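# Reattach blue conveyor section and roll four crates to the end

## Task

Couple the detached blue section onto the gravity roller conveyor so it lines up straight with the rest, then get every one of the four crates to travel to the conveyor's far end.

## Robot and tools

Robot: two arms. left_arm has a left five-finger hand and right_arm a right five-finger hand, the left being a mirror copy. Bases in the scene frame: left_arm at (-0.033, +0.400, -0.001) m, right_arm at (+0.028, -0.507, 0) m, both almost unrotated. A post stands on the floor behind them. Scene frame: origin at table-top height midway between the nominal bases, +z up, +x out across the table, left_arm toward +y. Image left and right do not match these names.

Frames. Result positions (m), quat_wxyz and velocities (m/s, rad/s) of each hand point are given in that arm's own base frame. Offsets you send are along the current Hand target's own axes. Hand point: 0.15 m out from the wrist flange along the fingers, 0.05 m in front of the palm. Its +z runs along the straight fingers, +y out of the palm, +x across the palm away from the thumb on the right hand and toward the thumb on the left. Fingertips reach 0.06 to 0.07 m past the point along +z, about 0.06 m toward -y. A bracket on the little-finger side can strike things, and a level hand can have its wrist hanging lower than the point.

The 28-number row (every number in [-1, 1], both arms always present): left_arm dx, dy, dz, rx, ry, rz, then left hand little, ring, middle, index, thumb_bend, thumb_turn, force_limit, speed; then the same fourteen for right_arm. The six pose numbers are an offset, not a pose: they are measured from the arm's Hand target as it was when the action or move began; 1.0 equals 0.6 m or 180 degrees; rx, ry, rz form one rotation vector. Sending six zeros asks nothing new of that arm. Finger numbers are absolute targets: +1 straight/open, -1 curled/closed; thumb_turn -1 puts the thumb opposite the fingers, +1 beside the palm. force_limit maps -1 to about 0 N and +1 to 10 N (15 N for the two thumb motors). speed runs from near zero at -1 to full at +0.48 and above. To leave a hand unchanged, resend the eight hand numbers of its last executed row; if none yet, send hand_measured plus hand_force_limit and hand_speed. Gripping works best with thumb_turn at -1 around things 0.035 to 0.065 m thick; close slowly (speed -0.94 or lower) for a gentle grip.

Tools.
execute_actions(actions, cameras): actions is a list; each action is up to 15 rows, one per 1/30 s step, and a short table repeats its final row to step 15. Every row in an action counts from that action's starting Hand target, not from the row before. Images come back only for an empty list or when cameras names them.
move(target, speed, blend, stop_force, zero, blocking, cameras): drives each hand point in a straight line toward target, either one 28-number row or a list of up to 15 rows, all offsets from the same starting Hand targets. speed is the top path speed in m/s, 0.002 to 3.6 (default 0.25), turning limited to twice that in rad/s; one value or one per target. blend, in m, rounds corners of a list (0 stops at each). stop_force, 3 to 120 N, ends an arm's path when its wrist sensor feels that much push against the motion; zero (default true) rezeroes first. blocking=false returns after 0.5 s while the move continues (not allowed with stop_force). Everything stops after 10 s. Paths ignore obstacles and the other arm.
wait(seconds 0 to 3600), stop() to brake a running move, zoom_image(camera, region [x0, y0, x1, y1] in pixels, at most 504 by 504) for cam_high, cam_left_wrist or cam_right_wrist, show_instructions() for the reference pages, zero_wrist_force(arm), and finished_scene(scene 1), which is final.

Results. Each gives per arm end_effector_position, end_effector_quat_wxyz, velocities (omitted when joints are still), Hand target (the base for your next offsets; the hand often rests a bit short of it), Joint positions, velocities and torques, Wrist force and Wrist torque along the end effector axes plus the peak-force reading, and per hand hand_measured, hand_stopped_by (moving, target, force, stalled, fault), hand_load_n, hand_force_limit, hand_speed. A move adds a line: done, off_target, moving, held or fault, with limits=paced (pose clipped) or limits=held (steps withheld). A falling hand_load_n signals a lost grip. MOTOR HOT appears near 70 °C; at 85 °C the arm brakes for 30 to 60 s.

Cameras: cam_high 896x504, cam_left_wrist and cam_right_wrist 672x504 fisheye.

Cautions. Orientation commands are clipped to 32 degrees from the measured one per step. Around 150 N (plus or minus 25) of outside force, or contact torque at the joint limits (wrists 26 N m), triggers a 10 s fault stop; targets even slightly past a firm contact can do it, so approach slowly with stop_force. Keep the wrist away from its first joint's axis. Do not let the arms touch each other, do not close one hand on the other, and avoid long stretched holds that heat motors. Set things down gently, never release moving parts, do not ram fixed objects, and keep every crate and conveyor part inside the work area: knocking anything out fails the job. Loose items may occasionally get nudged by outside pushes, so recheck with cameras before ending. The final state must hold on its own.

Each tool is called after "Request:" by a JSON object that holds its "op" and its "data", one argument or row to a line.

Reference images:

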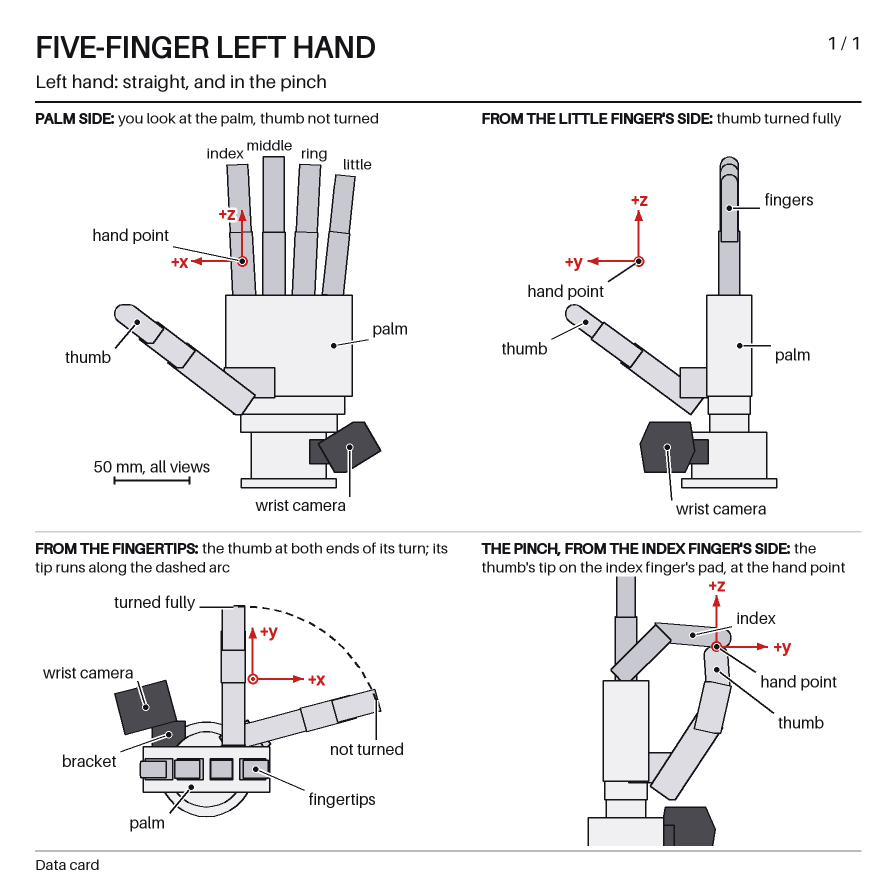

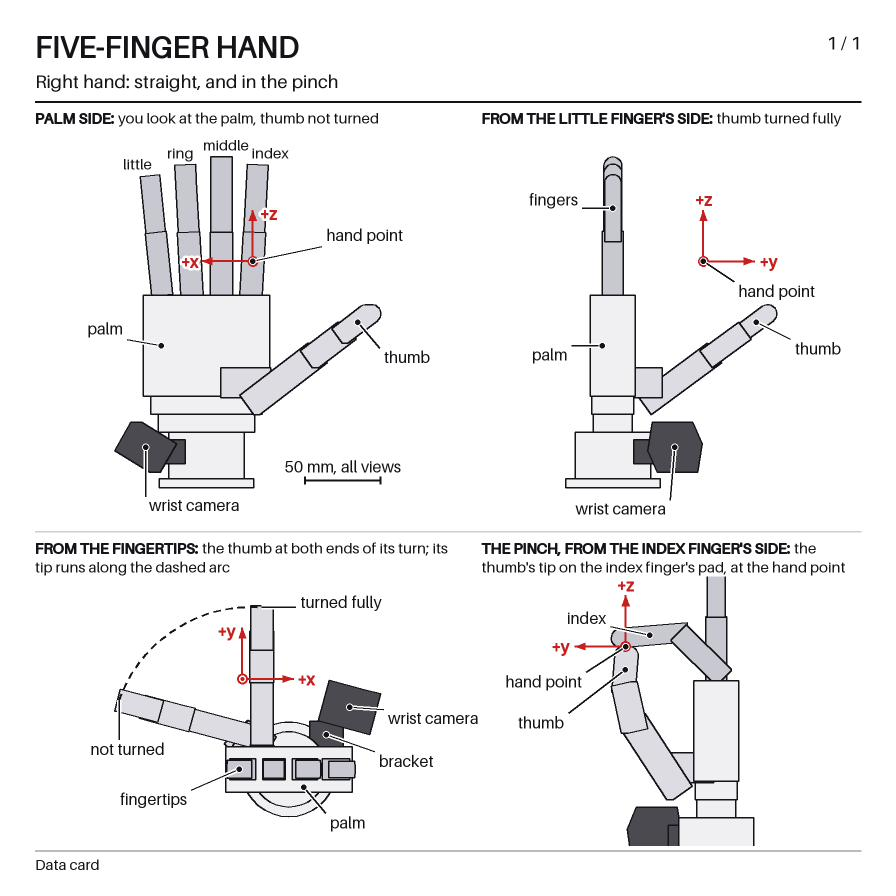

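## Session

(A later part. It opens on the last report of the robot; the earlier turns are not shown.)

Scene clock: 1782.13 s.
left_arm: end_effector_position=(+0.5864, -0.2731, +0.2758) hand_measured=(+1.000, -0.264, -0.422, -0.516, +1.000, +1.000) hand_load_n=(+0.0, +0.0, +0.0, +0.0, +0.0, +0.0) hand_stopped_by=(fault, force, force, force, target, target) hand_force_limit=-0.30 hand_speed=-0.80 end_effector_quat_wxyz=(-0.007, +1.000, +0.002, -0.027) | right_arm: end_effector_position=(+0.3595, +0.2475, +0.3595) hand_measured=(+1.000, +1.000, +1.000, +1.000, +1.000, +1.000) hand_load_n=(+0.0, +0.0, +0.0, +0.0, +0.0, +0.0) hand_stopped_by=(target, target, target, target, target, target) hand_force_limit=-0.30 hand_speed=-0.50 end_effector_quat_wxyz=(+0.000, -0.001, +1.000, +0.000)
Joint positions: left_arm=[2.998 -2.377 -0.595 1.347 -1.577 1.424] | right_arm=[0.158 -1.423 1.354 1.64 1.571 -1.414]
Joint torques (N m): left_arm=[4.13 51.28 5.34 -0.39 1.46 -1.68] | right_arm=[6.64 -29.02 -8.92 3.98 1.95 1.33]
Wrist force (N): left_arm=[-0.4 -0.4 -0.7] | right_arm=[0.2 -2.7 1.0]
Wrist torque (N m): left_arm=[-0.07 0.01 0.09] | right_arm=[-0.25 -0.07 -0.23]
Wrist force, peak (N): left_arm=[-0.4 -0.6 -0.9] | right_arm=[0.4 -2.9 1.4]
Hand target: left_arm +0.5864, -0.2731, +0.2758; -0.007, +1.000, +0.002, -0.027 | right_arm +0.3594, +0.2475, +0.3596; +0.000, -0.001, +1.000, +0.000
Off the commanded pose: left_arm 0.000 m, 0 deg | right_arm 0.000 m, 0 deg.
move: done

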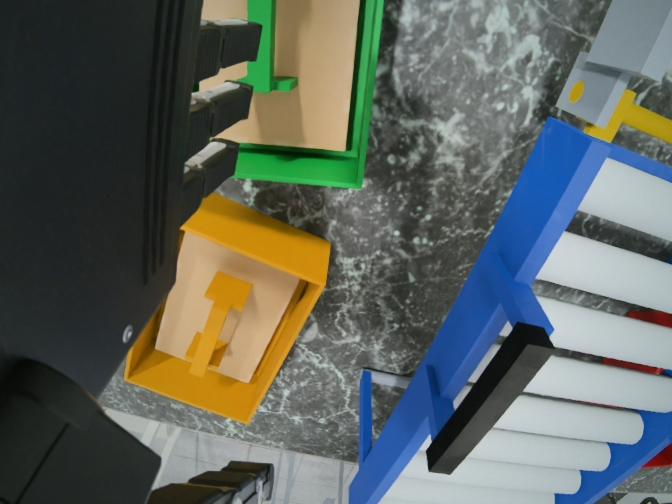

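Request:
{"op": "move", "data": {
  "target": [0,0,0,0,0,0,1,-0.7,-0.7,-0.7,1,1,-0.3,-0.8,0.03,0.2,0.02,0,0,0,1,1,1,1,1,1,-0.3,-0.5],
  "cameras": ["cam_right_wrist"],
  "speed": 0.15
}}

Request:
{"op": "zoom_image", "data": {
  "camera": "cam_right_wrist",
  "region": [380, 0, 672, 230]
}}

Scene clock: 1792.47 s.
left_arm: end_effector_position=(+0.5864, -0.2731, +0.2758) hand_measured=(+1.000, -0.264, -0.422, -0.516, +1.000, +1.000) hand_load_n=(+0.0, +0.5, +0.0, +0.0, -0.5, +0.0) hand_stopped_by=(fault, force, force, force, target, target) hand_force_limit=-0.30 hand_speed=-0.80 end_effector_quat_wxyz=(-0.007, +1.000, +0.002, -0.027) | right_arm: end_effector_position=(+0.3412, +0.3673, +0.3476) hand_measured=(+1.000, +1.000, +1.000, +1.000, +1.000, +1.000) hand_load_n=(+0.0, +0.0, +0.0, +0.0, +0.0, +0.0) hand_stopped_by=(target, target, target, target, target, target) hand_force_limit=-0.30 hand_speed=-0.50 end_effector_quat_wxyz=(+0.000, -0.001, +1.000, +0.000)
Joint positions: left_arm=[2.998 -2.377 -0.595 1.347 -1.577 1.424] | right_arm=[0.47 -1.273 1.2 1.645 1.571 -1.102]
Joint torques (N m): left_arm=[4.33 51.27 5.17 -0.35 1.46 -1.23] | right_arm=[7.38 -22.82 -31.52 4.1 2 1.64]
Wrist force (N): left_arm=[-0.2 -0.5 -0.6] | right_arm=[0.4 -2.8 0.9]
Wrist torque (N m): left_arm=[-0.08 -0.03 0.11] | right_arm=[-0.24 -0.08 -0.23]
Wrist force, peak (N): left_arm=[-0.6 -0.5 -0.8] | right_arm=[0.1 -3.5 0.8]
Hand target: left_arm +0.5864, -0.2731, +0.2758; -0.007, +1.000, +0.002, -0.027 | right_arm +0.3412, +0.3674, +0.3476; +0.000, -0.001, +1.000, +0.000
Off the commanded pose: left_arm 0.000 m, 0 deg | right_arm 0.000 m, 0 deg.
move: done

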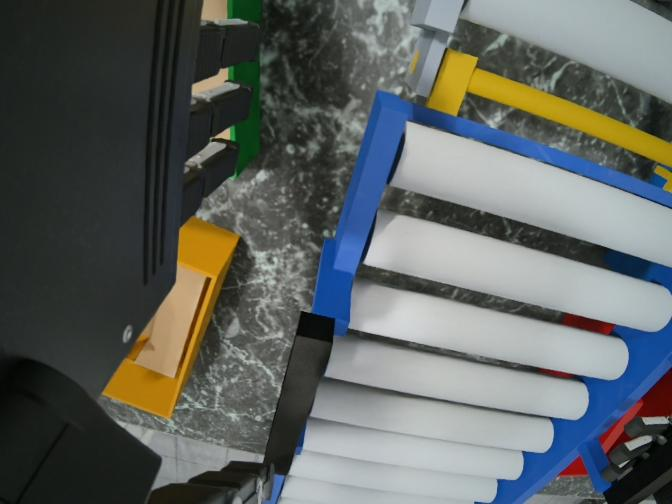

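Scaled by 1.726 from the camera's image (finer frame: 960x720).

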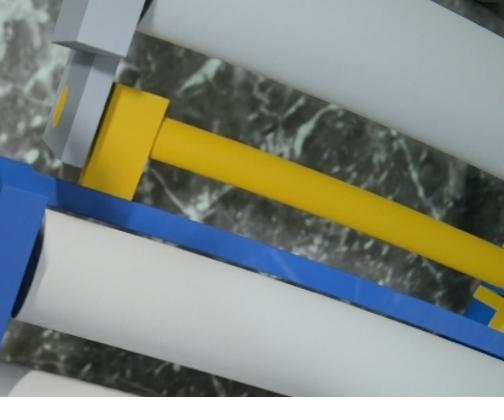

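Request:
{"op": "move", "data": {
  "target": [0,0,0,0,0,0,1,-0.7,-0.7,-0.7,1,1,-0.3,-0.8,-0.02,0.16,-0.12,0,0,0,1,1,1,1,1,1,-0.3,-0.5],
  "cameras": ["cam_right_wrist"],
  "speed": 0.15
}}

Request:
{"op": "zoom_image", "data": {
  "camera": "cam_right_wrist",
  "region": [300, 0, 672, 230]
}}

Scene clock: 1802.90 s.
left_arm: end_effector_position=(+0.5864, -0.2731, +0.2758) hand_measured=(+1.000, -0.264, -0.422, -0.516, +1.000, +1.000) hand_load_n=(+0.0, +0.0, +0.0, +0.0, +0.0, +0.0) hand_stopped_by=(fault, force, force, force, target, target) hand_force_limit=-0.30 hand_speed=-0.80 end_effector_quat_wxyz=(-0.007, +1.000, +0.002, -0.027) | right_arm: end_effector_position=(+0.3531, +0.4635, +0.4195) hand_measured=(+1.000, +1.000, +1.000, +1.000, +1.000, +1.000) hand_load_n=(+0.0, +0.0, +0.0, +0.0, +0.0, +0.0) hand_stopped_by=(target, target, target, target, target, target) hand_force_limit=-0.30 hand_speed=-0.50 end_effector_quat_wxyz=(+0.000, -0.001, +1.000, +0.000)
Joint positions: left_arm=[2.998 -2.377 -0.595 1.347 -1.577 1.424] | right_arm=[0.635 -0.975 0.568 1.979 1.571 -0.937]
Joint torques (N m): left_arm=[4.51 51.02 5.92 -0.32 1.48 -0.82] | right_arm=[6.46 -31.73 -29.66 4.23 1.97 1.52]
Wrist force (N): left_arm=[-0.6 -0.6 -0.8] | right_arm=[0.4 -2.5 0.9]
Wrist torque (N m): left_arm=[-0.08 0.04 0.08] | right_arm=[-0.19 -0.07 -0.21]
Wrist force, peak (N): left_arm=[-0.6 -0.6 -0.8] | right_arm=[0.1 -3.4 1.4]
Hand target: left_arm +0.5864, -0.2731, +0.2758; -0.007, +1.000, +0.002, -0.027 | right_arm +0.3531, +0.4635, +0.4195; +0.000, -0.001, +1.000, +0.000
Off the commanded pose: left_arm 0.000 m, 0 deg | right_arm 0.000 m, 0 deg.
move: done

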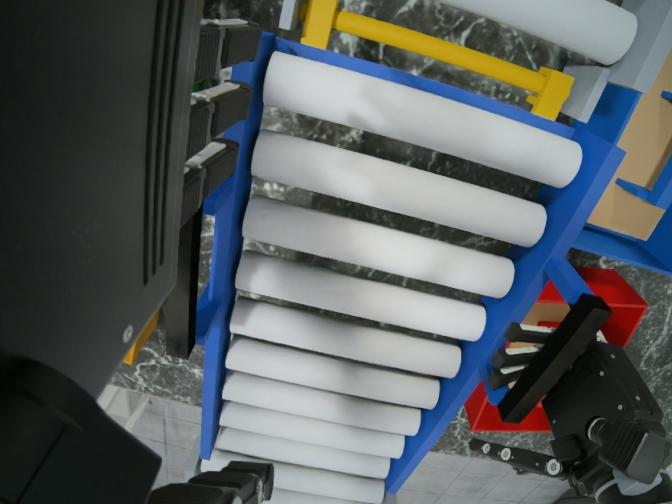

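Scaled by 1.355 from the camera's image (finer frame: 960x720).

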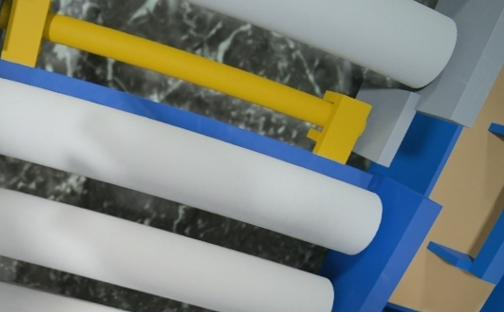

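Request:
{"op": "move", "data": {
  "target": [
    [0,0.003,0.012,0,0,0,1,0.05,0.05,0.05,1,1,-0.3,-0.5,0,0,0,0,0,0,1,1,1,1,1,1,-0.3,-0.5],
    [0,-0.17,0.012,0,0,0,1,0.05,0.05,0.05,1,1,-0.3,-0.5,0,-0.15,-0.02,0,0,0,1,1,1,1,1,1,-0.3,-0.5],
    [0,-0.25,-0.02,0,0,0,1,0.05,0.05,0.05,1,1,-0.3,-0.5,0,-0.25,-0.02,0,0,0,1,1,1,1,1,1,-0.3,-0.5]
  ],
  "cameras": ["all"],
  "speed": 0.08
}}

Request:
{"op": "zoom_image", "data": {
  "camera": "cam_high",
  "region": [370, 100, 550, 270]
}}

Request:
{"op": "zoom_image", "data": {
  "camera": "cam_high",
  "region": [350, 250, 570, 500]
}}

Scene clock: 1817.77 s.
left_arm: end_effector_position=(+0.5865, -0.1234, +0.2899) hand_measured=(+1.000, +0.050, +0.050, +0.050, +1.000, +1.000) hand_load_n=(+0.5, +0.0, +0.0, +0.0, +0.0, +0.0) hand_stopped_by=(fault, target, target, target, target, target) hand_force_limit=-0.30 hand_speed=-0.50 end_effector_quat_wxyz=(-0.007, +1.000, +0.002, -0.027) | right_arm: end_effector_position=(+0.3533, +0.3136, +0.4316) hand_measured=(+1.000, +1.000, +1.000, +1.000, +1.000, +1.000) hand_load_n=(+0.0, +0.0, +0.0, +0.0, -0.5, +0.0) hand_stopped_by=(target, target, target, target, target, target) hand_force_limit=-0.30 hand_speed=-0.50 end_effector_quat_wxyz=(+0.000, -0.001, +1.000, +0.000)
Joint positions: left_arm=[3.259 -2.249 -0.78 1.408 -1.591 1.684] | right_arm=[0.335 -1.306 1.025 1.853 1.571 -1.237]
Joint torques (N m): left_arm=[7.52 48.3 32.78 -4.78 -2.31 2.39] | right_arm=[-8.57 -32.12 -6.89 1.01 -1.65 -1.41]
Wrist force (N): left_arm=[-0.8 -1.1 -0.8] | right_arm=[0.3 -2.6 0.8]
Wrist torque (N m): left_arm=[-0.19 0.07 -0.12] | right_arm=[-0.23 -0.05 -0.02]
Wrist force, peak (N): left_arm=[-0.7 8.1 -13.4] | right_arm=[0.7 -2.9 1.1]
Hand target: left_arm +0.5865, -0.1233, +0.2900; -0.007, +1.000, +0.002, -0.027 | right_arm +0.3533, +0.3135, +0.4316; +0.000, -0.001, +1.000, +0.000
Off the commanded pose: left_arm 0.000 m, 0 deg | right_arm 0.000 m, 0 deg.
move: done

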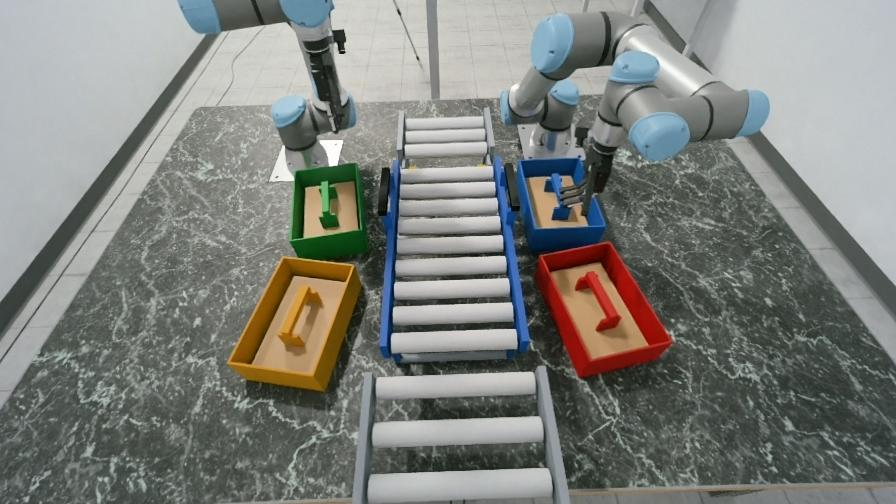

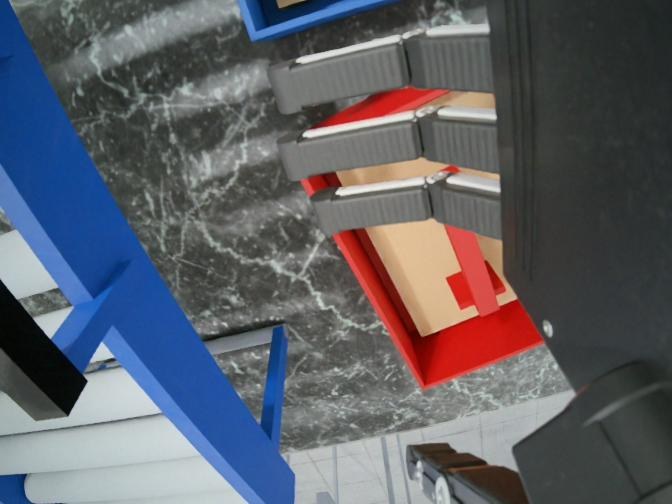

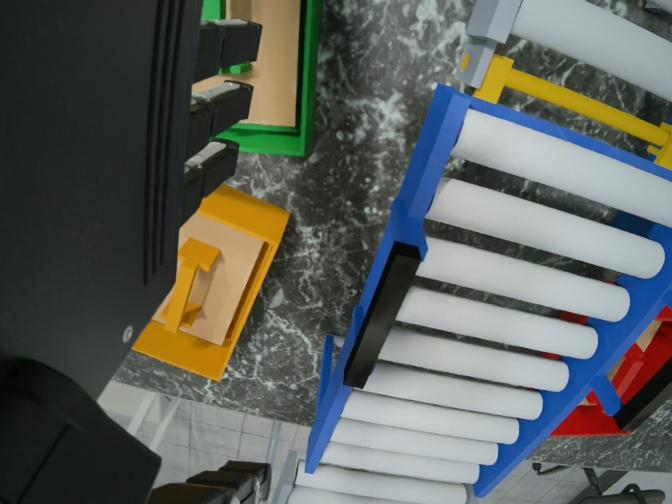

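Scaled by 2.800 from the camera's image (finer frame: 1280x720).

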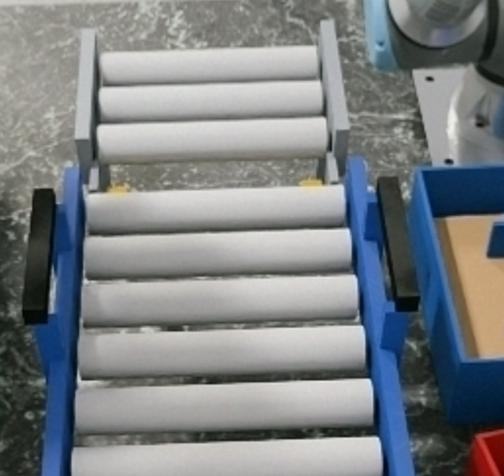

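Scaled by 2.016 from the camera's image (finer frame: 1280x720).

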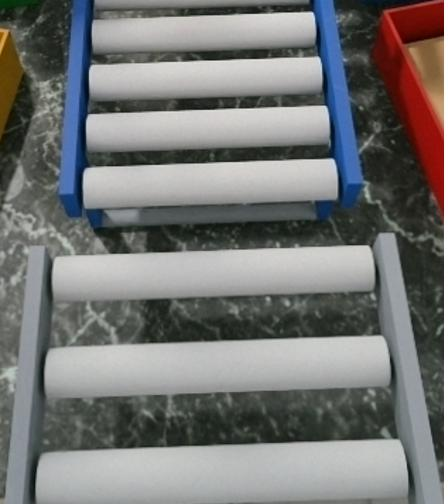

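Request:
{"op": "move", "data": {
  "target": [0,0,0,0,0,0,1,0.05,0.05,0.05,1,1,-0.3,-0.5,0.2,-0.22,0.05,0,0,0,1,1,1,1,1,1,-0.3,-0.5],
  "cameras": ["cam_right_wrist"],
  "speed": 0.15
}}

Scene clock: 1906.13 s.
left_arm: end_effector_position=(+0.5865, -0.1233, +0.2900) hand_measured=(+1.000, +0.050, +0.050, +0.050, +1.000, +1.000) hand_load_n=(+0.0, +0.0, +0.0, +0.0, +0.0, +0.0) hand_stopped_by=(fault, target, target, target, target, target) hand_force_limit=-0.30 hand_speed=-0.50 end_effector_quat_wxyz=(-0.007, +1.000, +0.002, -0.027) | right_arm: end_effector_position=(+0.2335, +0.1814, +0.4017) hand_measured=(+1.000, +1.000, +1.000, +1.000, +1.000, +1.000) hand_load_n=(+0.0, +0.0, +0.5, +0.0, +0.0, +0.0) hand_stopped_by=(target, target, target, target, target, target) hand_force_limit=-0.30 hand_speed=-0.50 end_effector_quat_wxyz=(+0.000, -0.001, +1.000, +0.000)
Joint positions: left_arm=[3.26 -2.249 -0.78 1.407 -1.591 1.684] | right_arm=[-0.06 -1.785 1.595 1.761 1.571 -1.632]
Joint torques (N m): left_arm=[7.62 45.63 33.36 -4.63 -2.19 2.18] | right_arm=[-8.5 -13.92 -8.18 4.18 -1.71 -1.54]
Wrist force (N): left_arm=[-1.0 -1.4 -0.6] | right_arm=[0.0 -2.8 1.0]
Wrist torque (N m): left_arm=[-0.24 0.12 -0.13] | right_arm=[-0.27 -0.02 -0.06]
Wrist force, peak (N): left_arm=[-1.1 -1.6 -0.8] | right_arm=[0.7 -3.2 1.0]
Hand target: left_arm +0.5865, -0.1233, +0.2900; -0.007, +1.000, +0.002, -0.027 | right_arm +0.2335, +0.1813, +0.4017; +0.000, -0.001, +1.000, +0.000
Off the commanded pose: left_arm 0.000 m, 0 deg | right_arm 0.000 m, 0 deg.
move: done

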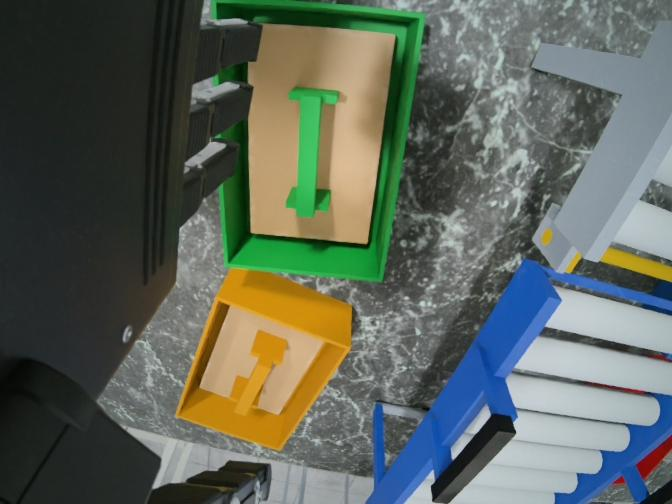

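Request:
{"op": "zoom_image", "data": {
  "camera": "cam_right_wrist",
  "region": [180, 0, 460, 300]
}}

Request:
{"op": "move", "data": {
  "target": [0,0,0,0,0,0,1,0.05,0.05,0.05,1,1,-0.3,-0.5,0,-0.1,0,0,0,0,1,1,1,1,1,1,-0.3,-0.5],
  "cameras": ["cam_right_wrist"],
  "speed": 0.15
}}

Request:
{"op": "zoom_image", "data": {
  "camera": "cam_right_wrist",
  "region": [220, 0, 500, 300]
}}

Scaled by 1.680 from the camera's image (finer frame: 960x720).

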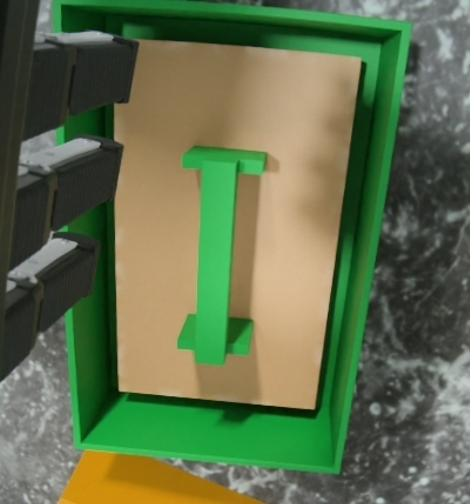

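Scene clock: 1913.37 s.
left_arm: end_effector_position=(+0.5865, -0.1233, +0.2900) hand_measured=(+1.000, +0.050, +0.050, +0.050, +1.000, +1.000) hand_load_n=(+0.0, +0.0, +0.0, +0.0, +0.0, +0.0) hand_stopped_by=(fault, target, target, target, target, target) hand_force_limit=-0.30 hand_speed=-0.50 end_effector_quat_wxyz=(-0.007, +1.000, +0.002, -0.027) | right_arm: end_effector_position=(+0.2336, +0.1214, +0.4017) hand_measured=(+1.000, +1.000, +1.000, +1.000, +1.000, +1.000) hand_load_n=(+0.0, +0.0, +0.0, +0.0, +0.0, +0.0) hand_stopped_by=(target, target, target, target, target, target) hand_force_limit=-0.30 hand_speed=-0.50 end_effector_quat_wxyz=(+0.000, -0.001, +1.000, +0.000)
Joint positions: left_arm=[3.26 -2.249 -0.78 1.407 -1.591 1.684] | right_arm=[-0.387 -1.855 1.646 1.78 1.571 -1.959]
Joint torques (N m): left_arm=[7.43 42.26 33.78 -4.74 -1.92 2.15] | right_arm=[-8.45 -11.67 -8.52 4.13 -1.73 -1.63]
Wrist force (N): left_arm=[-0.8 -1.3 -0.7] | right_arm=[0.0 -2.4 0.9]
Wrist torque (N m): left_arm=[-0.23 0.09 -0.11] | right_arm=[-0.20 -0.01 -0.04]
Wrist force, peak (N): left_arm=[-0.9 -1.7 -0.7] | right_arm=[0.2 -3.2 1.1]
Hand target: left_arm +0.5865, -0.1233, +0.2900; -0.007, +1.000, +0.002, -0.027 | right_arm +0.2335, +0.1213, +0.4017; +0.000, -0.001, +1.000, +0.000
Off the commanded pose: left_arm 0.000 m, 0 deg | right_arm 0.000 m, 0 deg.
move: done

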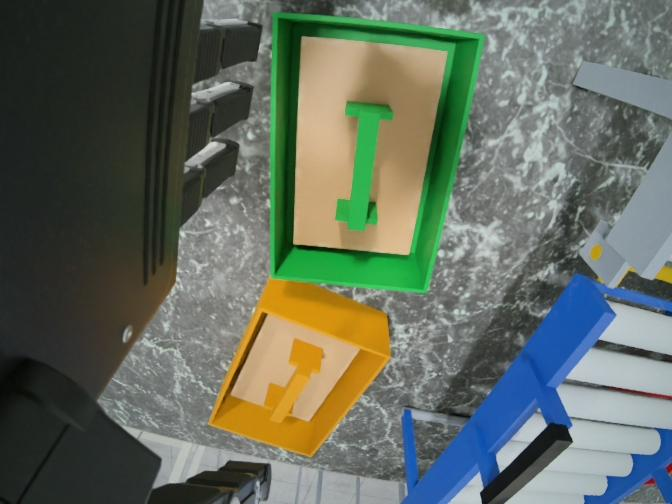

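Scaled by 1.680 from the camera's image (finer frame: 960x720).

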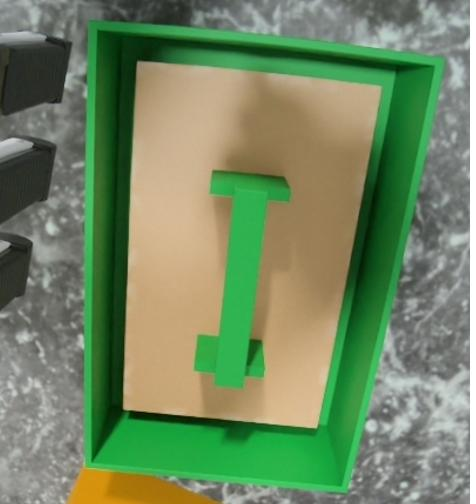

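Request:
{"op": "wait", "data": {
  "seconds": 0.1,
  "cameras": ["all"]
}}

Request:
{"op": "zoom_image", "data": {
  "camera": "cam_high",
  "region": [510, 150, 680, 380]
}}

Request:
{"op": "zoom_image", "data": {
  "camera": "cam_high",
  "region": [220, 150, 390, 400]
}}

Request:
{"op": "zoom_image", "data": {
  "camera": "cam_left_wrist",
  "region": [280, 180, 560, 400]
}}

Scene clock: 1935.83 s.
left_arm: end_effector_position=(+0.5865, -0.1233, +0.2900) hand_measured=(+1.000, +0.050, +0.050, +0.050, +1.000, +1.000) hand_load_n=(+0.0, +0.0, +0.0, +0.0, +0.0, +0.0) hand_stopped_by=(fault, target, target, target, target, target) hand_force_limit=-0.30 hand_speed=-0.50 end_effector_quat_wxyz=(-0.007, +1.000, +0.002, -0.027) | right_arm: end_effector_position=(+0.2336, +0.1213, +0.4017) hand_measured=(+1.000, +1.000, +1.000, +1.000, +1.000, +1.000) hand_load_n=(+0.0, +0.0, +0.0, +0.0, +0.0, +0.0) hand_stopped_by=(target, target, target, target, target, target) hand_force_limit=-0.30 hand_speed=-0.50 end_effector_quat_wxyz=(+0.000, -0.001, +1.000, +0.000)
Joint positions: left_arm=[3.26 -2.249 -0.78 1.407 -1.591 1.684] | right_arm=[-0.387 -1.855 1.646 1.78 1.571 -1.959]
Joint torques (N m): left_arm=[7.76 39.58 33.31 -4.7 -1.76 2.18] | right_arm=[-8.37 -11.81 -8.8 4.21 -1.65 -1.54]
Wrist force (N): left_arm=[-1.0 -1.4 -0.7] | right_arm=[-0.2 -2.4 1.2]
Wrist torque (N m): left_arm=[-0.23 0.11 -0.13] | right_arm=[-0.22 0.01 -0.05]
Wrist force, peak (N): left_arm=[-0.9 -1.5 -1.0] | right_arm=[0.0 -2.9 0.9]
Hand target: left_arm +0.5865, -0.1233, +0.2900; -0.007, +1.000, +0.002, -0.027 | right_arm +0.2335, +0.1213, +0.4017; +0.000, -0.001, +1.000, +0.000
Off the commanded pose: left_arm 0.000 m, 0 deg | right_arm 0.000 m, 0 deg.
wait: 0.10 s; at rest from the start

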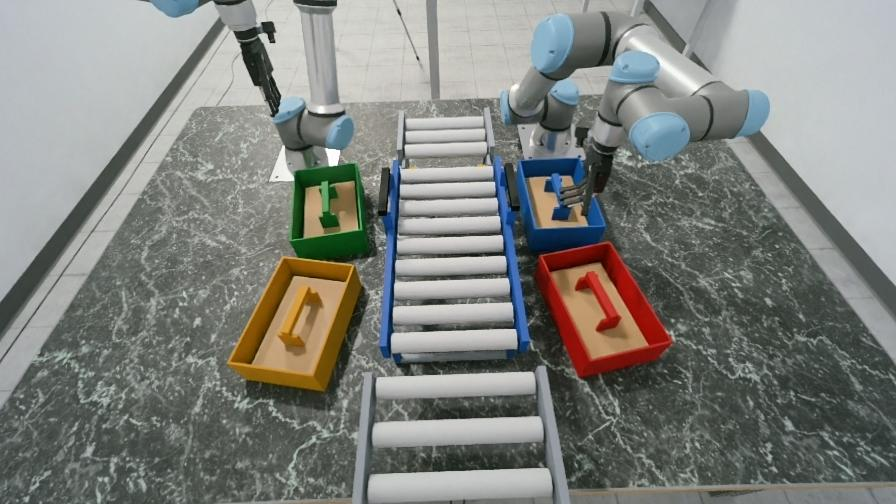

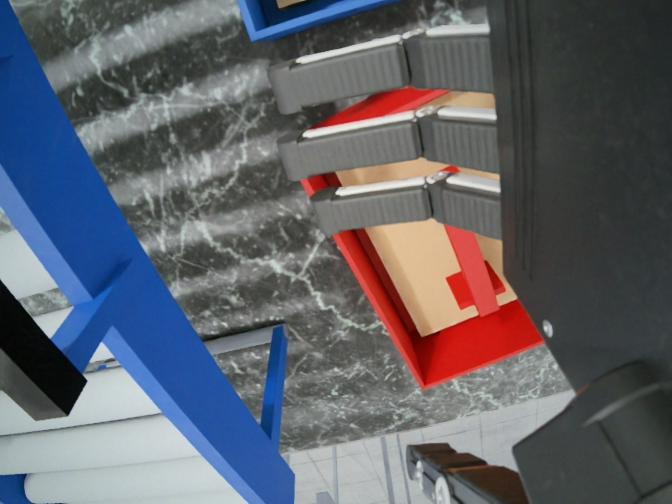

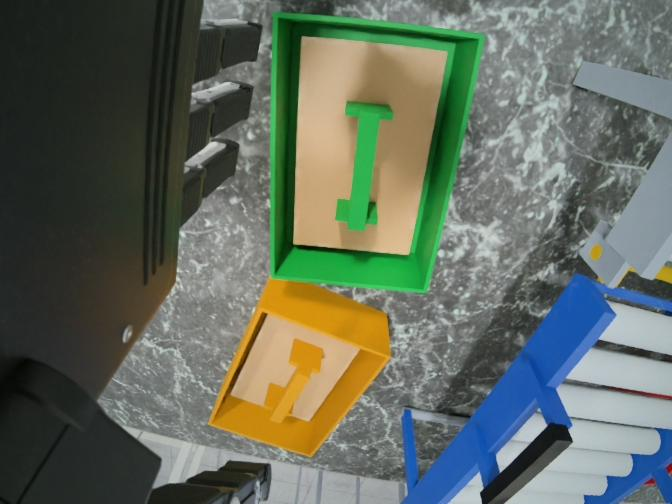

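Scaled by 2.191 from the camera's image (finer frame: 1280x720).

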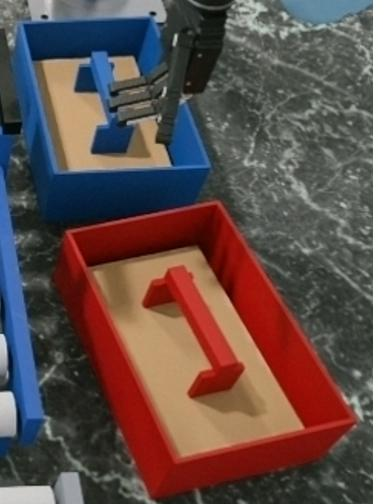

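Scaled by 2.016 from the camera's image (finer frame: 1280x720).

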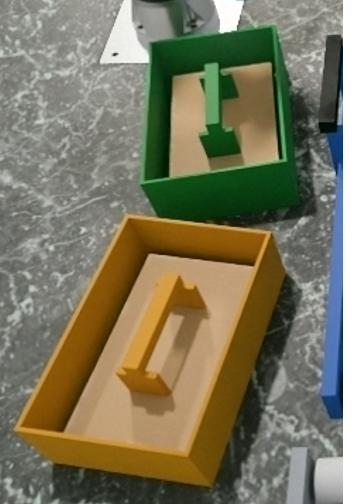

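Scaled by 1.800 from the camera's image (finer frame: 960x720).

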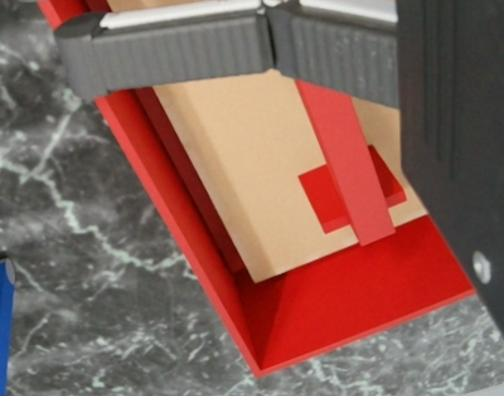

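Request:
{"op": "move", "data": {
  "target": [0,0,0,0,0,0,1,0.05,0.05,0.05,1,1,-0.3,-0.5,-0.158,0.047,0.378,0.1106,-0.0097,-0.055,-0.3,-0.3,-0.3,-0.3,1,1,-0.3,-0.5],
  "cameras": ["cam_right_wrist"],
  "speed": 0.2
}}

Request:
{"op": "zoom_image", "data": {
  "camera": "cam_right_wrist",
  "region": [250, 0, 672, 420]
}}

Scene clock: 2056.53 s.
left_arm: end_effector_position=(+0.5865, -0.1233, +0.2900) hand_measured=(+1.000, +0.050, +0.050, +0.050, +1.000, +1.000) hand_load_n=(+0.0, +0.5, +0.0, +0.0, +0.0, +0.0) hand_stopped_by=(fault, target, target, target, target, target) hand_force_limit=-0.30 hand_speed=-0.50 end_effector_quat_wxyz=(-0.007, +1.000, +0.002, -0.027) | right_arm: end_effector_position=(+0.3281, +0.1496, +0.1750) hand_measured=(-0.300, -0.300, -0.300, -0.300, +1.000, +1.000) hand_load_n=(+0.0, +0.0, +0.5, +0.0, +0.0, +0.0) hand_stopped_by=(target, target, target, target, target, target) hand_force_limit=-0.30 hand_speed=-0.50 end_effector_quat_wxyz=(+0.015, -0.086, +0.981, -0.173)
Joint positions: left_arm=[3.26 -2.249 -0.78 1.407 -1.591 1.684] | right_arm=[0.13 -1.451 1.849 1.156 1.919 -1.62]
Joint torques (N m): left_arm=[7.79 39.35 33.09 -4.66 -1.5 2.1] | right_arm=[7.27 -13.17 -29.66 0.77 2.18 1.46]
Wrist force (N): left_arm=[-0.8 -1.4 -0.8] | right_arm=[0.2 -1.9 0.6]
Wrist torque (N m): left_arm=[-0.24 0.08 -0.11] | right_arm=[-0.14 -0.05 -0.17]
Wrist force, peak (N): left_arm=[-0.9 -1.5 -0.8] | right_arm=[0.2 -2.9 1.1]
Hand target: left_arm +0.5865, -0.1233, +0.2900; -0.007, +1.000, +0.002, -0.027 | right_arm +0.3282, +0.1496, +0.1748; +0.015, -0.087, +0.981, -0.173
Off the commanded pose: left_arm 0.000 m, 0 deg | right_arm 0.000 m, 0 deg.
move: done

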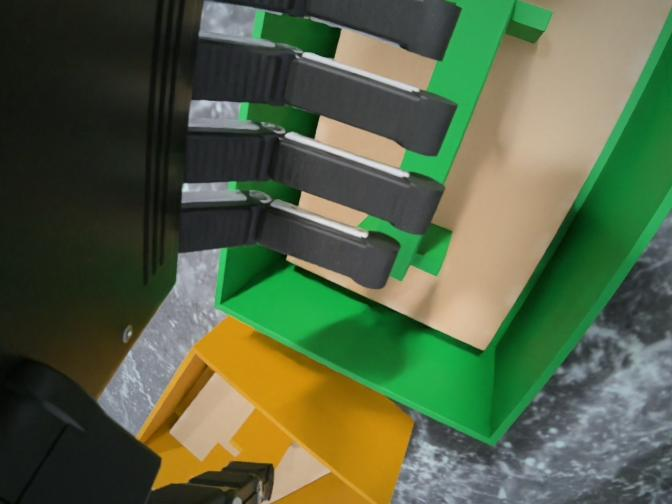

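Scaled by 1.194 from the camera's image (finer frame: 960x720).

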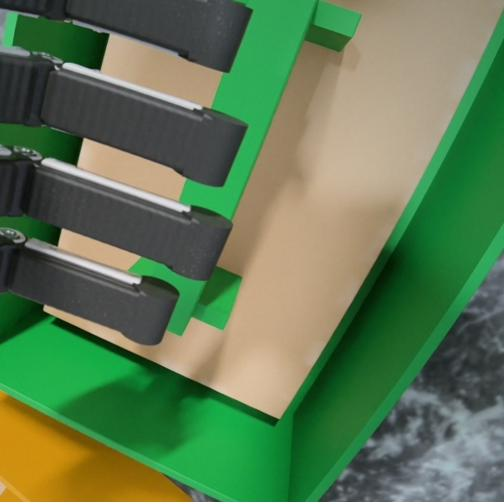

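Request:
{"op": "move", "data": {
  "target": [0,0,0,0,0,0,1,0.05,0.05,0.05,1,1,-0.3,-0.5,0,0.0342,0.094,0,0,0,-0.3,-0.3,-0.3,-0.3,1,1,-0.3,-0.5],
  "cameras": ["cam_right_wrist"],
  "speed": 0.1
}}

Request:
{"op": "zoom_image", "data": {
  "camera": "cam_right_wrist",
  "region": [250, 0, 672, 420]
}}

Scene clock: 2069.63 s.
left_arm: end_effector_position=(+0.5865, -0.1233, +0.2900) hand_measured=(+1.000, +0.050, +0.050, +0.050, +1.000, +1.000) hand_load_n=(+0.0, +0.0, +0.0, +0.0, +0.0, +0.0) hand_stopped_by=(fault, target, target, target, target, target) hand_force_limit=-0.30 hand_speed=-0.50 end_effector_quat_wxyz=(-0.007, +1.000, +0.002, -0.027) | right_arm: end_effector_position=(+0.3281, +0.1496, +0.1150) hand_measured=(-0.300, -0.300, -0.300, -0.300, +1.000, +1.000) hand_load_n=(+0.0, -4.0, -6.0, -6.5, +0.0, +0.0) hand_stopped_by=(target, target, target, target, target, target) hand_force_limit=-0.30 hand_speed=-0.50 end_effector_quat_wxyz=(+0.015, -0.087, +0.981, -0.173)
Joint positions: left_arm=[3.26 -2.249 -0.78 1.407 -1.591 1.684] | right_arm=[0.13 -1.382 1.94 0.997 1.919 -1.62]
Joint torques (N m): left_arm=[7.65 39.23 32.82 -4.68 -1.29 2.21] | right_arm=[3.05 -9.81 -1.44 -1.3 -1.89 -1.53]
Wrist force (N): left_arm=[-1.0 -1.3 -0.7] | right_arm=[1.4 -16.9 -12.8]
Wrist torque (N m): left_arm=[-0.22 0.11 -0.13] | right_arm=[-0.71 0.23 -0.48]
Wrist force, peak (N): left_arm=[-0.9 -1.6 -0.7] | right_arm=[1.4 -16.9 -12.8]
Hand target: left_arm +0.5865, -0.1233, +0.2900; -0.007, +1.000, +0.002, -0.027 | right_arm +0.3281, +0.1496, +0.1148; +0.015, -0.087, +0.981, -0.173
Off the commanded pose: left_arm 0.000 m, 0 deg | right_arm 0.000 m, 0 deg.
move: done

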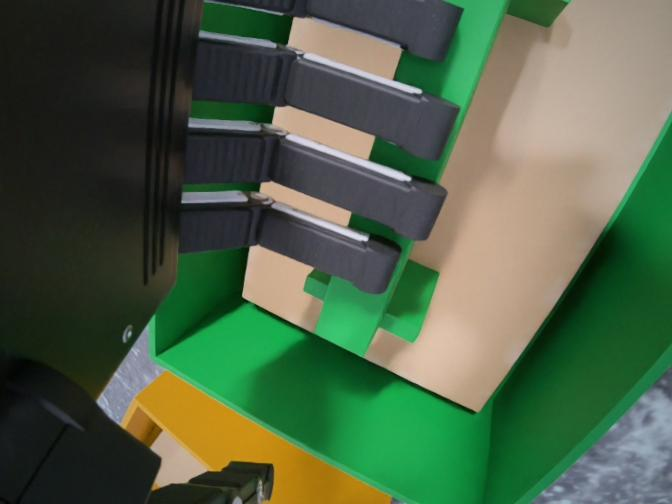

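Scaled by 1.194 from the camera's image (finer frame: 960x720).

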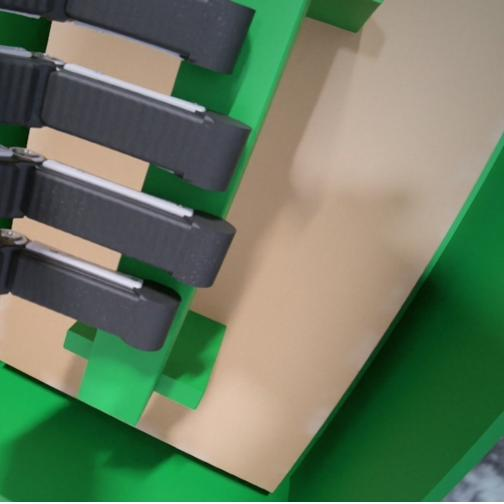

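Request:
{"op": "move", "data": {
  "target": [0,0,0,0,0,0,1,0.05,0.05,0.05,1,1,-0.3,-0.5,-0.0133,-0.0347,-0.0318,0,0,0,-0.3,-0.3,-0.3,-0.3,1,1,-0.3,-0.5],
  "cameras": [],
  "speed": 0.1
}}

Request:
{"op": "move", "data": {
  "target": [0,0,0,0,0,0,1,0.05,0.05,0.05,1,1,-0.3,-0.5,0,0.041,0.1128,0,0,0,-0.3,-0.3,-0.3,-0.3,1,1,-0.3,-0.5],
  "cameras": ["cam_right_wrist"],
  "speed": 0.05,
  "stop_force": 5
}}

Request:
{"op": "zoom_image", "data": {
  "camera": "cam_right_wrist",
  "region": [250, 0, 672, 420]
}}

Scene clock: 2101.50 s.
left_arm: end_effector_position=(+0.5865, -0.1233, +0.2900) hand_measured=(+1.000, +0.050, +0.050, +0.050, +1.000, +1.000) hand_load_n=(+0.0, +0.0, +0.0, +0.5, +0.0, +0.0) hand_stopped_by=(fault, target, target, target, target, target) hand_force_limit=-0.30 hand_speed=-0.50 end_effector_quat_wxyz=(-0.007, +1.000, +0.002, -0.027) | right_arm: end_effector_position=(+0.3382, +0.1382, +0.1397) hand_measured=(-0.300, -0.300, -0.300, -0.300, +1.000, +1.000) hand_load_n=(+0.0, +0.0, +0.0, +0.0, -0.5, +0.0) hand_stopped_by=(target, target, target, target, target, target) hand_force_limit=-0.30 hand_speed=-0.50 end_effector_quat_wxyz=(+0.015, -0.086, +0.981, -0.173)
Joint positions: left_arm=[3.26 -2.249 -0.78 1.407 -1.591 1.684] | right_arm=[0.09 -1.407 1.894 1.054 1.918 -1.662]
Joint torques (N m): left_arm=[8.07 38.95 32.91 -4.67 -1 2.01] | right_arm=[-8.88 -27.22 -28.07 4.14 -1.29 -1.42]
Wrist force (N): left_arm=[-0.8 -1.2 -0.5] | right_arm=[0.1 -2.6 0.9]
Wrist torque (N m): left_arm=[-0.22 0.09 -0.12] | right_arm=[-0.30 -0.01 -0.01]
Wrist force, peak (N): left_arm=[-0.8 -1.6 -1.0] | right_arm=[1.2 -19.0 -14.9]
Hand target: left_arm +0.5865, -0.1233, +0.2900; -0.007, +1.000, +0.002, -0.027 | right_arm +0.3383, +0.1381, +0.1399; +0.015, -0.087, +0.981, -0.173
Off the commanded pose: left_arm 0.000 m, 0 deg | right_arm 0.000 m, 0 deg.
move: done

Scene clock: 2103.30 s.
left_arm: end_effector_position=(+0.5865, -0.1233, +0.2900) hand_measured=(+1.000, +0.050, +0.050, +0.050, +1.000, +1.000) hand_load_n=(+0.0, +0.0, +0.0, +0.5, +0.0, +0.0) hand_stopped_by=(fault, target, target, target, target, target) hand_force_limit=-0.30 hand_speed=-0.50 end_effector_quat_wxyz=(-0.007, +1.000, +0.002, -0.027) | right_arm: end_effector_position=(+0.3382, +0.1381, +0.1164) hand_measured=(-0.300, -0.300, -0.300, -0.300, +1.000, +1.000) hand_load_n=(+0.0, +0.0, -1.5, -1.0, +0.0, -0.5) hand_stopped_by=(target, target, target, target, target, target) hand_force_limit=-0.30 hand_speed=-0.50 end_effector_quat_wxyz=(+0.015, -0.086, +0.981, -0.173)
Joint positions: left_arm=[3.26 -2.249 -0.78 1.407 -1.591 1.684] | right_arm=[0.09 -1.379 1.927 0.992 1.918 -1.662]
Joint torques (N m): left_arm=[7.22 39.49 32.51 -4.75 -1.07 2.13] | right_arm=[7.11 -27.42 -27.03 3.85 -0.9 -1.23]
Wrist force (N): left_arm=[-0.8 -1.5 -0.7] | right_arm=[0.9 -2.0 -1.1]
Wrist torque (N m): left_arm=[-0.25 0.09 -0.11] | right_arm=[-0.21 -0.05 0.03]
Wrist force, peak (N): left_arm=[-0.8 -1.3 -1.2] | right_arm=[-0.8 -17.9 -15.3]
Hand target: left_arm +0.5865, -0.1233, +0.2900; -0.007, +1.000, +0.002, -0.027 | right_arm +0.3382, +0.1381, +0.1164; +0.015, -0.086, +0.981, -0.173 (not the last commanded pose)
Off the commanded pose: left_arm 0.000 m, 0 deg | right_arm 0.049 m, 0 deg.
move: contact (right_arm)

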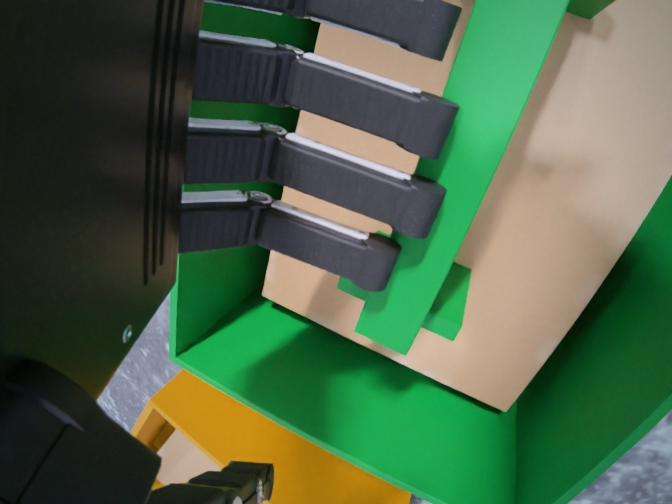

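Scaled by 1.194 from the camera's image (finer frame: 960x720).

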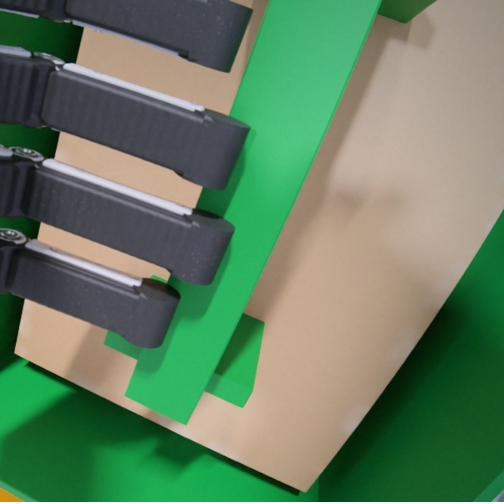

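Request:
{"op": "move", "data": {
  "target": [0,0,0,0,0,0,1,0.05,0.05,0.05,1,1,-0.3,-0.5,0,-0.0245,-0.0088,0,0,0,-0.3,-0.3,-0.3,-0.3,1,1,-0.3,-0.5],
  "cameras": [],
  "speed": 0.1
}}

Request:
{"op": "move", "data": {
  "target": [0,0,0,0,0,0,1,0.05,0.05,0.05,1,1,-0.3,-0.5,0,0.033,0.0908,0,0,0,-0.3,-0.3,-0.3,-0.3,1,1,-0.3,-0.5],
  "cameras": ["cam_right_wrist"],
  "speed": 0.05,
  "stop_force": 5
}}

Request:
{"op": "zoom_image", "data": {
  "camera": "cam_right_wrist",
  "region": [250, 0, 672, 420]
}}

Scene clock: 2114.07 s.
left_arm: end_effector_position=(+0.5865, -0.1233, +0.2900) hand_measured=(+1.000, +0.050, +0.050, +0.050, +1.000, +1.000) hand_load_n=(+0.0, +0.0, +0.0, +0.0, +0.0, +0.0) hand_stopped_by=(fault, target, target, target, target, target) hand_force_limit=-0.30 hand_speed=-0.50 end_effector_quat_wxyz=(-0.007, +1.000, +0.002, -0.027) | right_arm: end_effector_position=(+0.3402, +0.1264, +0.1263) hand_measured=(-0.300, -0.300, -0.300, -0.300, +1.000, +1.000) hand_load_n=(+0.0, +0.0, +0.0, +0.0, +0.0, +0.0) hand_stopped_by=(target, target, target, target, target, target) hand_force_limit=-0.30 hand_speed=-0.50 end_effector_quat_wxyz=(+0.015, -0.086, +0.981, -0.173)
Joint positions: left_arm=[3.26 -2.249 -0.78 1.407 -1.591 1.684] | right_arm=[0.053 -1.401 1.921 1.007 1.917 -1.702]
Joint torques (N m): left_arm=[7.94 39.11 33.05 -4.72 -0.77 2.13] | right_arm=[-7.69 -27.87 -27.83 4.08 -1.31 -1.59]
Wrist force (N): left_arm=[-0.7 -1.4 -0.8] | right_arm=[0.4 -2.3 0.8]
Wrist torque (N m): left_arm=[-0.23 0.07 -0.11] | right_arm=[-0.24 -0.04 0.02]
Wrist force, peak (N): left_arm=[-1.0 -1.5 -1.0] | right_arm=[0.7 -2.3 -1.3]
Hand target: left_arm +0.5865, -0.1233, +0.2900; -0.007, +1.000, +0.002, -0.027 | right_arm +0.3403, +0.1263, +0.1264; +0.015, -0.086, +0.981, -0.173
Off the commanded pose: left_arm 0.000 m, 0 deg | right_arm 0.000 m, 0 deg.
move: done

Scene clock: 2116.43 s.
left_arm: end_effector_position=(+0.5865, -0.1233, +0.2900) hand_measured=(+1.000, +0.050, +0.050, +0.050, +1.000, +1.000) hand_load_n=(+0.0, +0.0, +0.0, +0.0, +0.0, +0.0) hand_stopped_by=(fault, target, target, target, target, target) hand_force_limit=-0.30 hand_speed=-0.50 end_effector_quat_wxyz=(-0.007, +1.000, +0.002, -0.027) | right_arm: end_effector_position=(+0.3402, +0.1263, +0.0685) hand_measured=(-0.300, -0.300, -0.300, -0.300, +1.000, +1.000) hand_load_n=(+0.5, +0.0, +0.5, +0.0, +0.0, +0.0) hand_stopped_by=(target, target, target, target, target, target) hand_force_limit=-0.30 hand_speed=-0.50 end_effector_quat_wxyz=(+0.015, -0.086, +0.981, -0.173)
Joint positions: left_arm=[3.26 -2.249 -0.78 1.407 -1.591 1.684] | right_arm=[0.052 -1.319 1.995 0.851 1.917 -1.702]
Joint torques (N m): left_arm=[7.69 39.9 32.84 -4.72 -0.6 2.08] | right_arm=[-7.77 -15.96 -4.11 0.96 -1.24 -1.46]
Wrist force (N): left_arm=[-0.8 -1.3 -0.5] | right_arm=[0.1 -2.3 0.8]
Wrist torque (N m): left_arm=[-0.25 0.10 -0.12] | right_arm=[-0.24 -0.02 0.00]
Wrist force, peak (N): left_arm=[-1.1 -1.6 -0.7] | right_arm=[0.3 -2.6 0.8]
Hand target: left_arm +0.5865, -0.1233, +0.2900; -0.007, +1.000, +0.002, -0.027 | right_arm +0.3402, +0.1263, +0.0685; +0.015, -0.086, +0.981, -0.173
Off the commanded pose: left_arm 0.000 m, 0 deg | right_arm 0.000 m, 0 deg.
move: done

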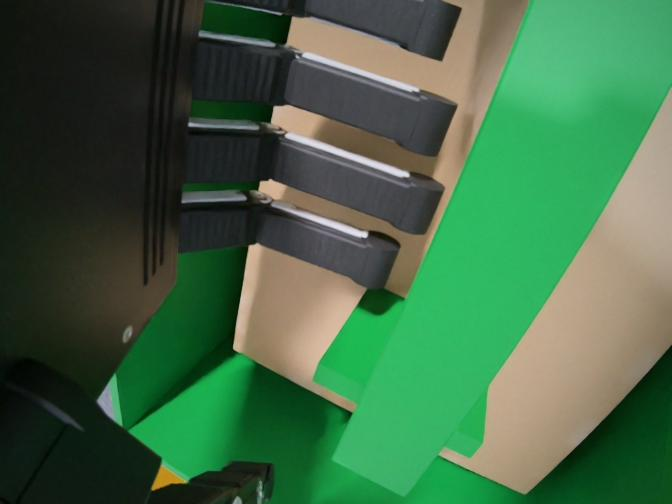

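Scaled by 1.194 from the camera's image (finer frame: 960x720).

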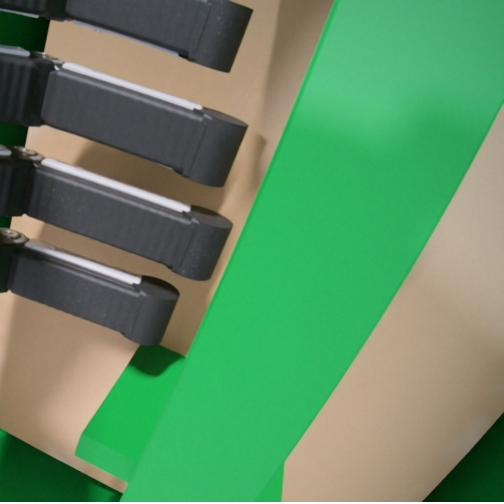

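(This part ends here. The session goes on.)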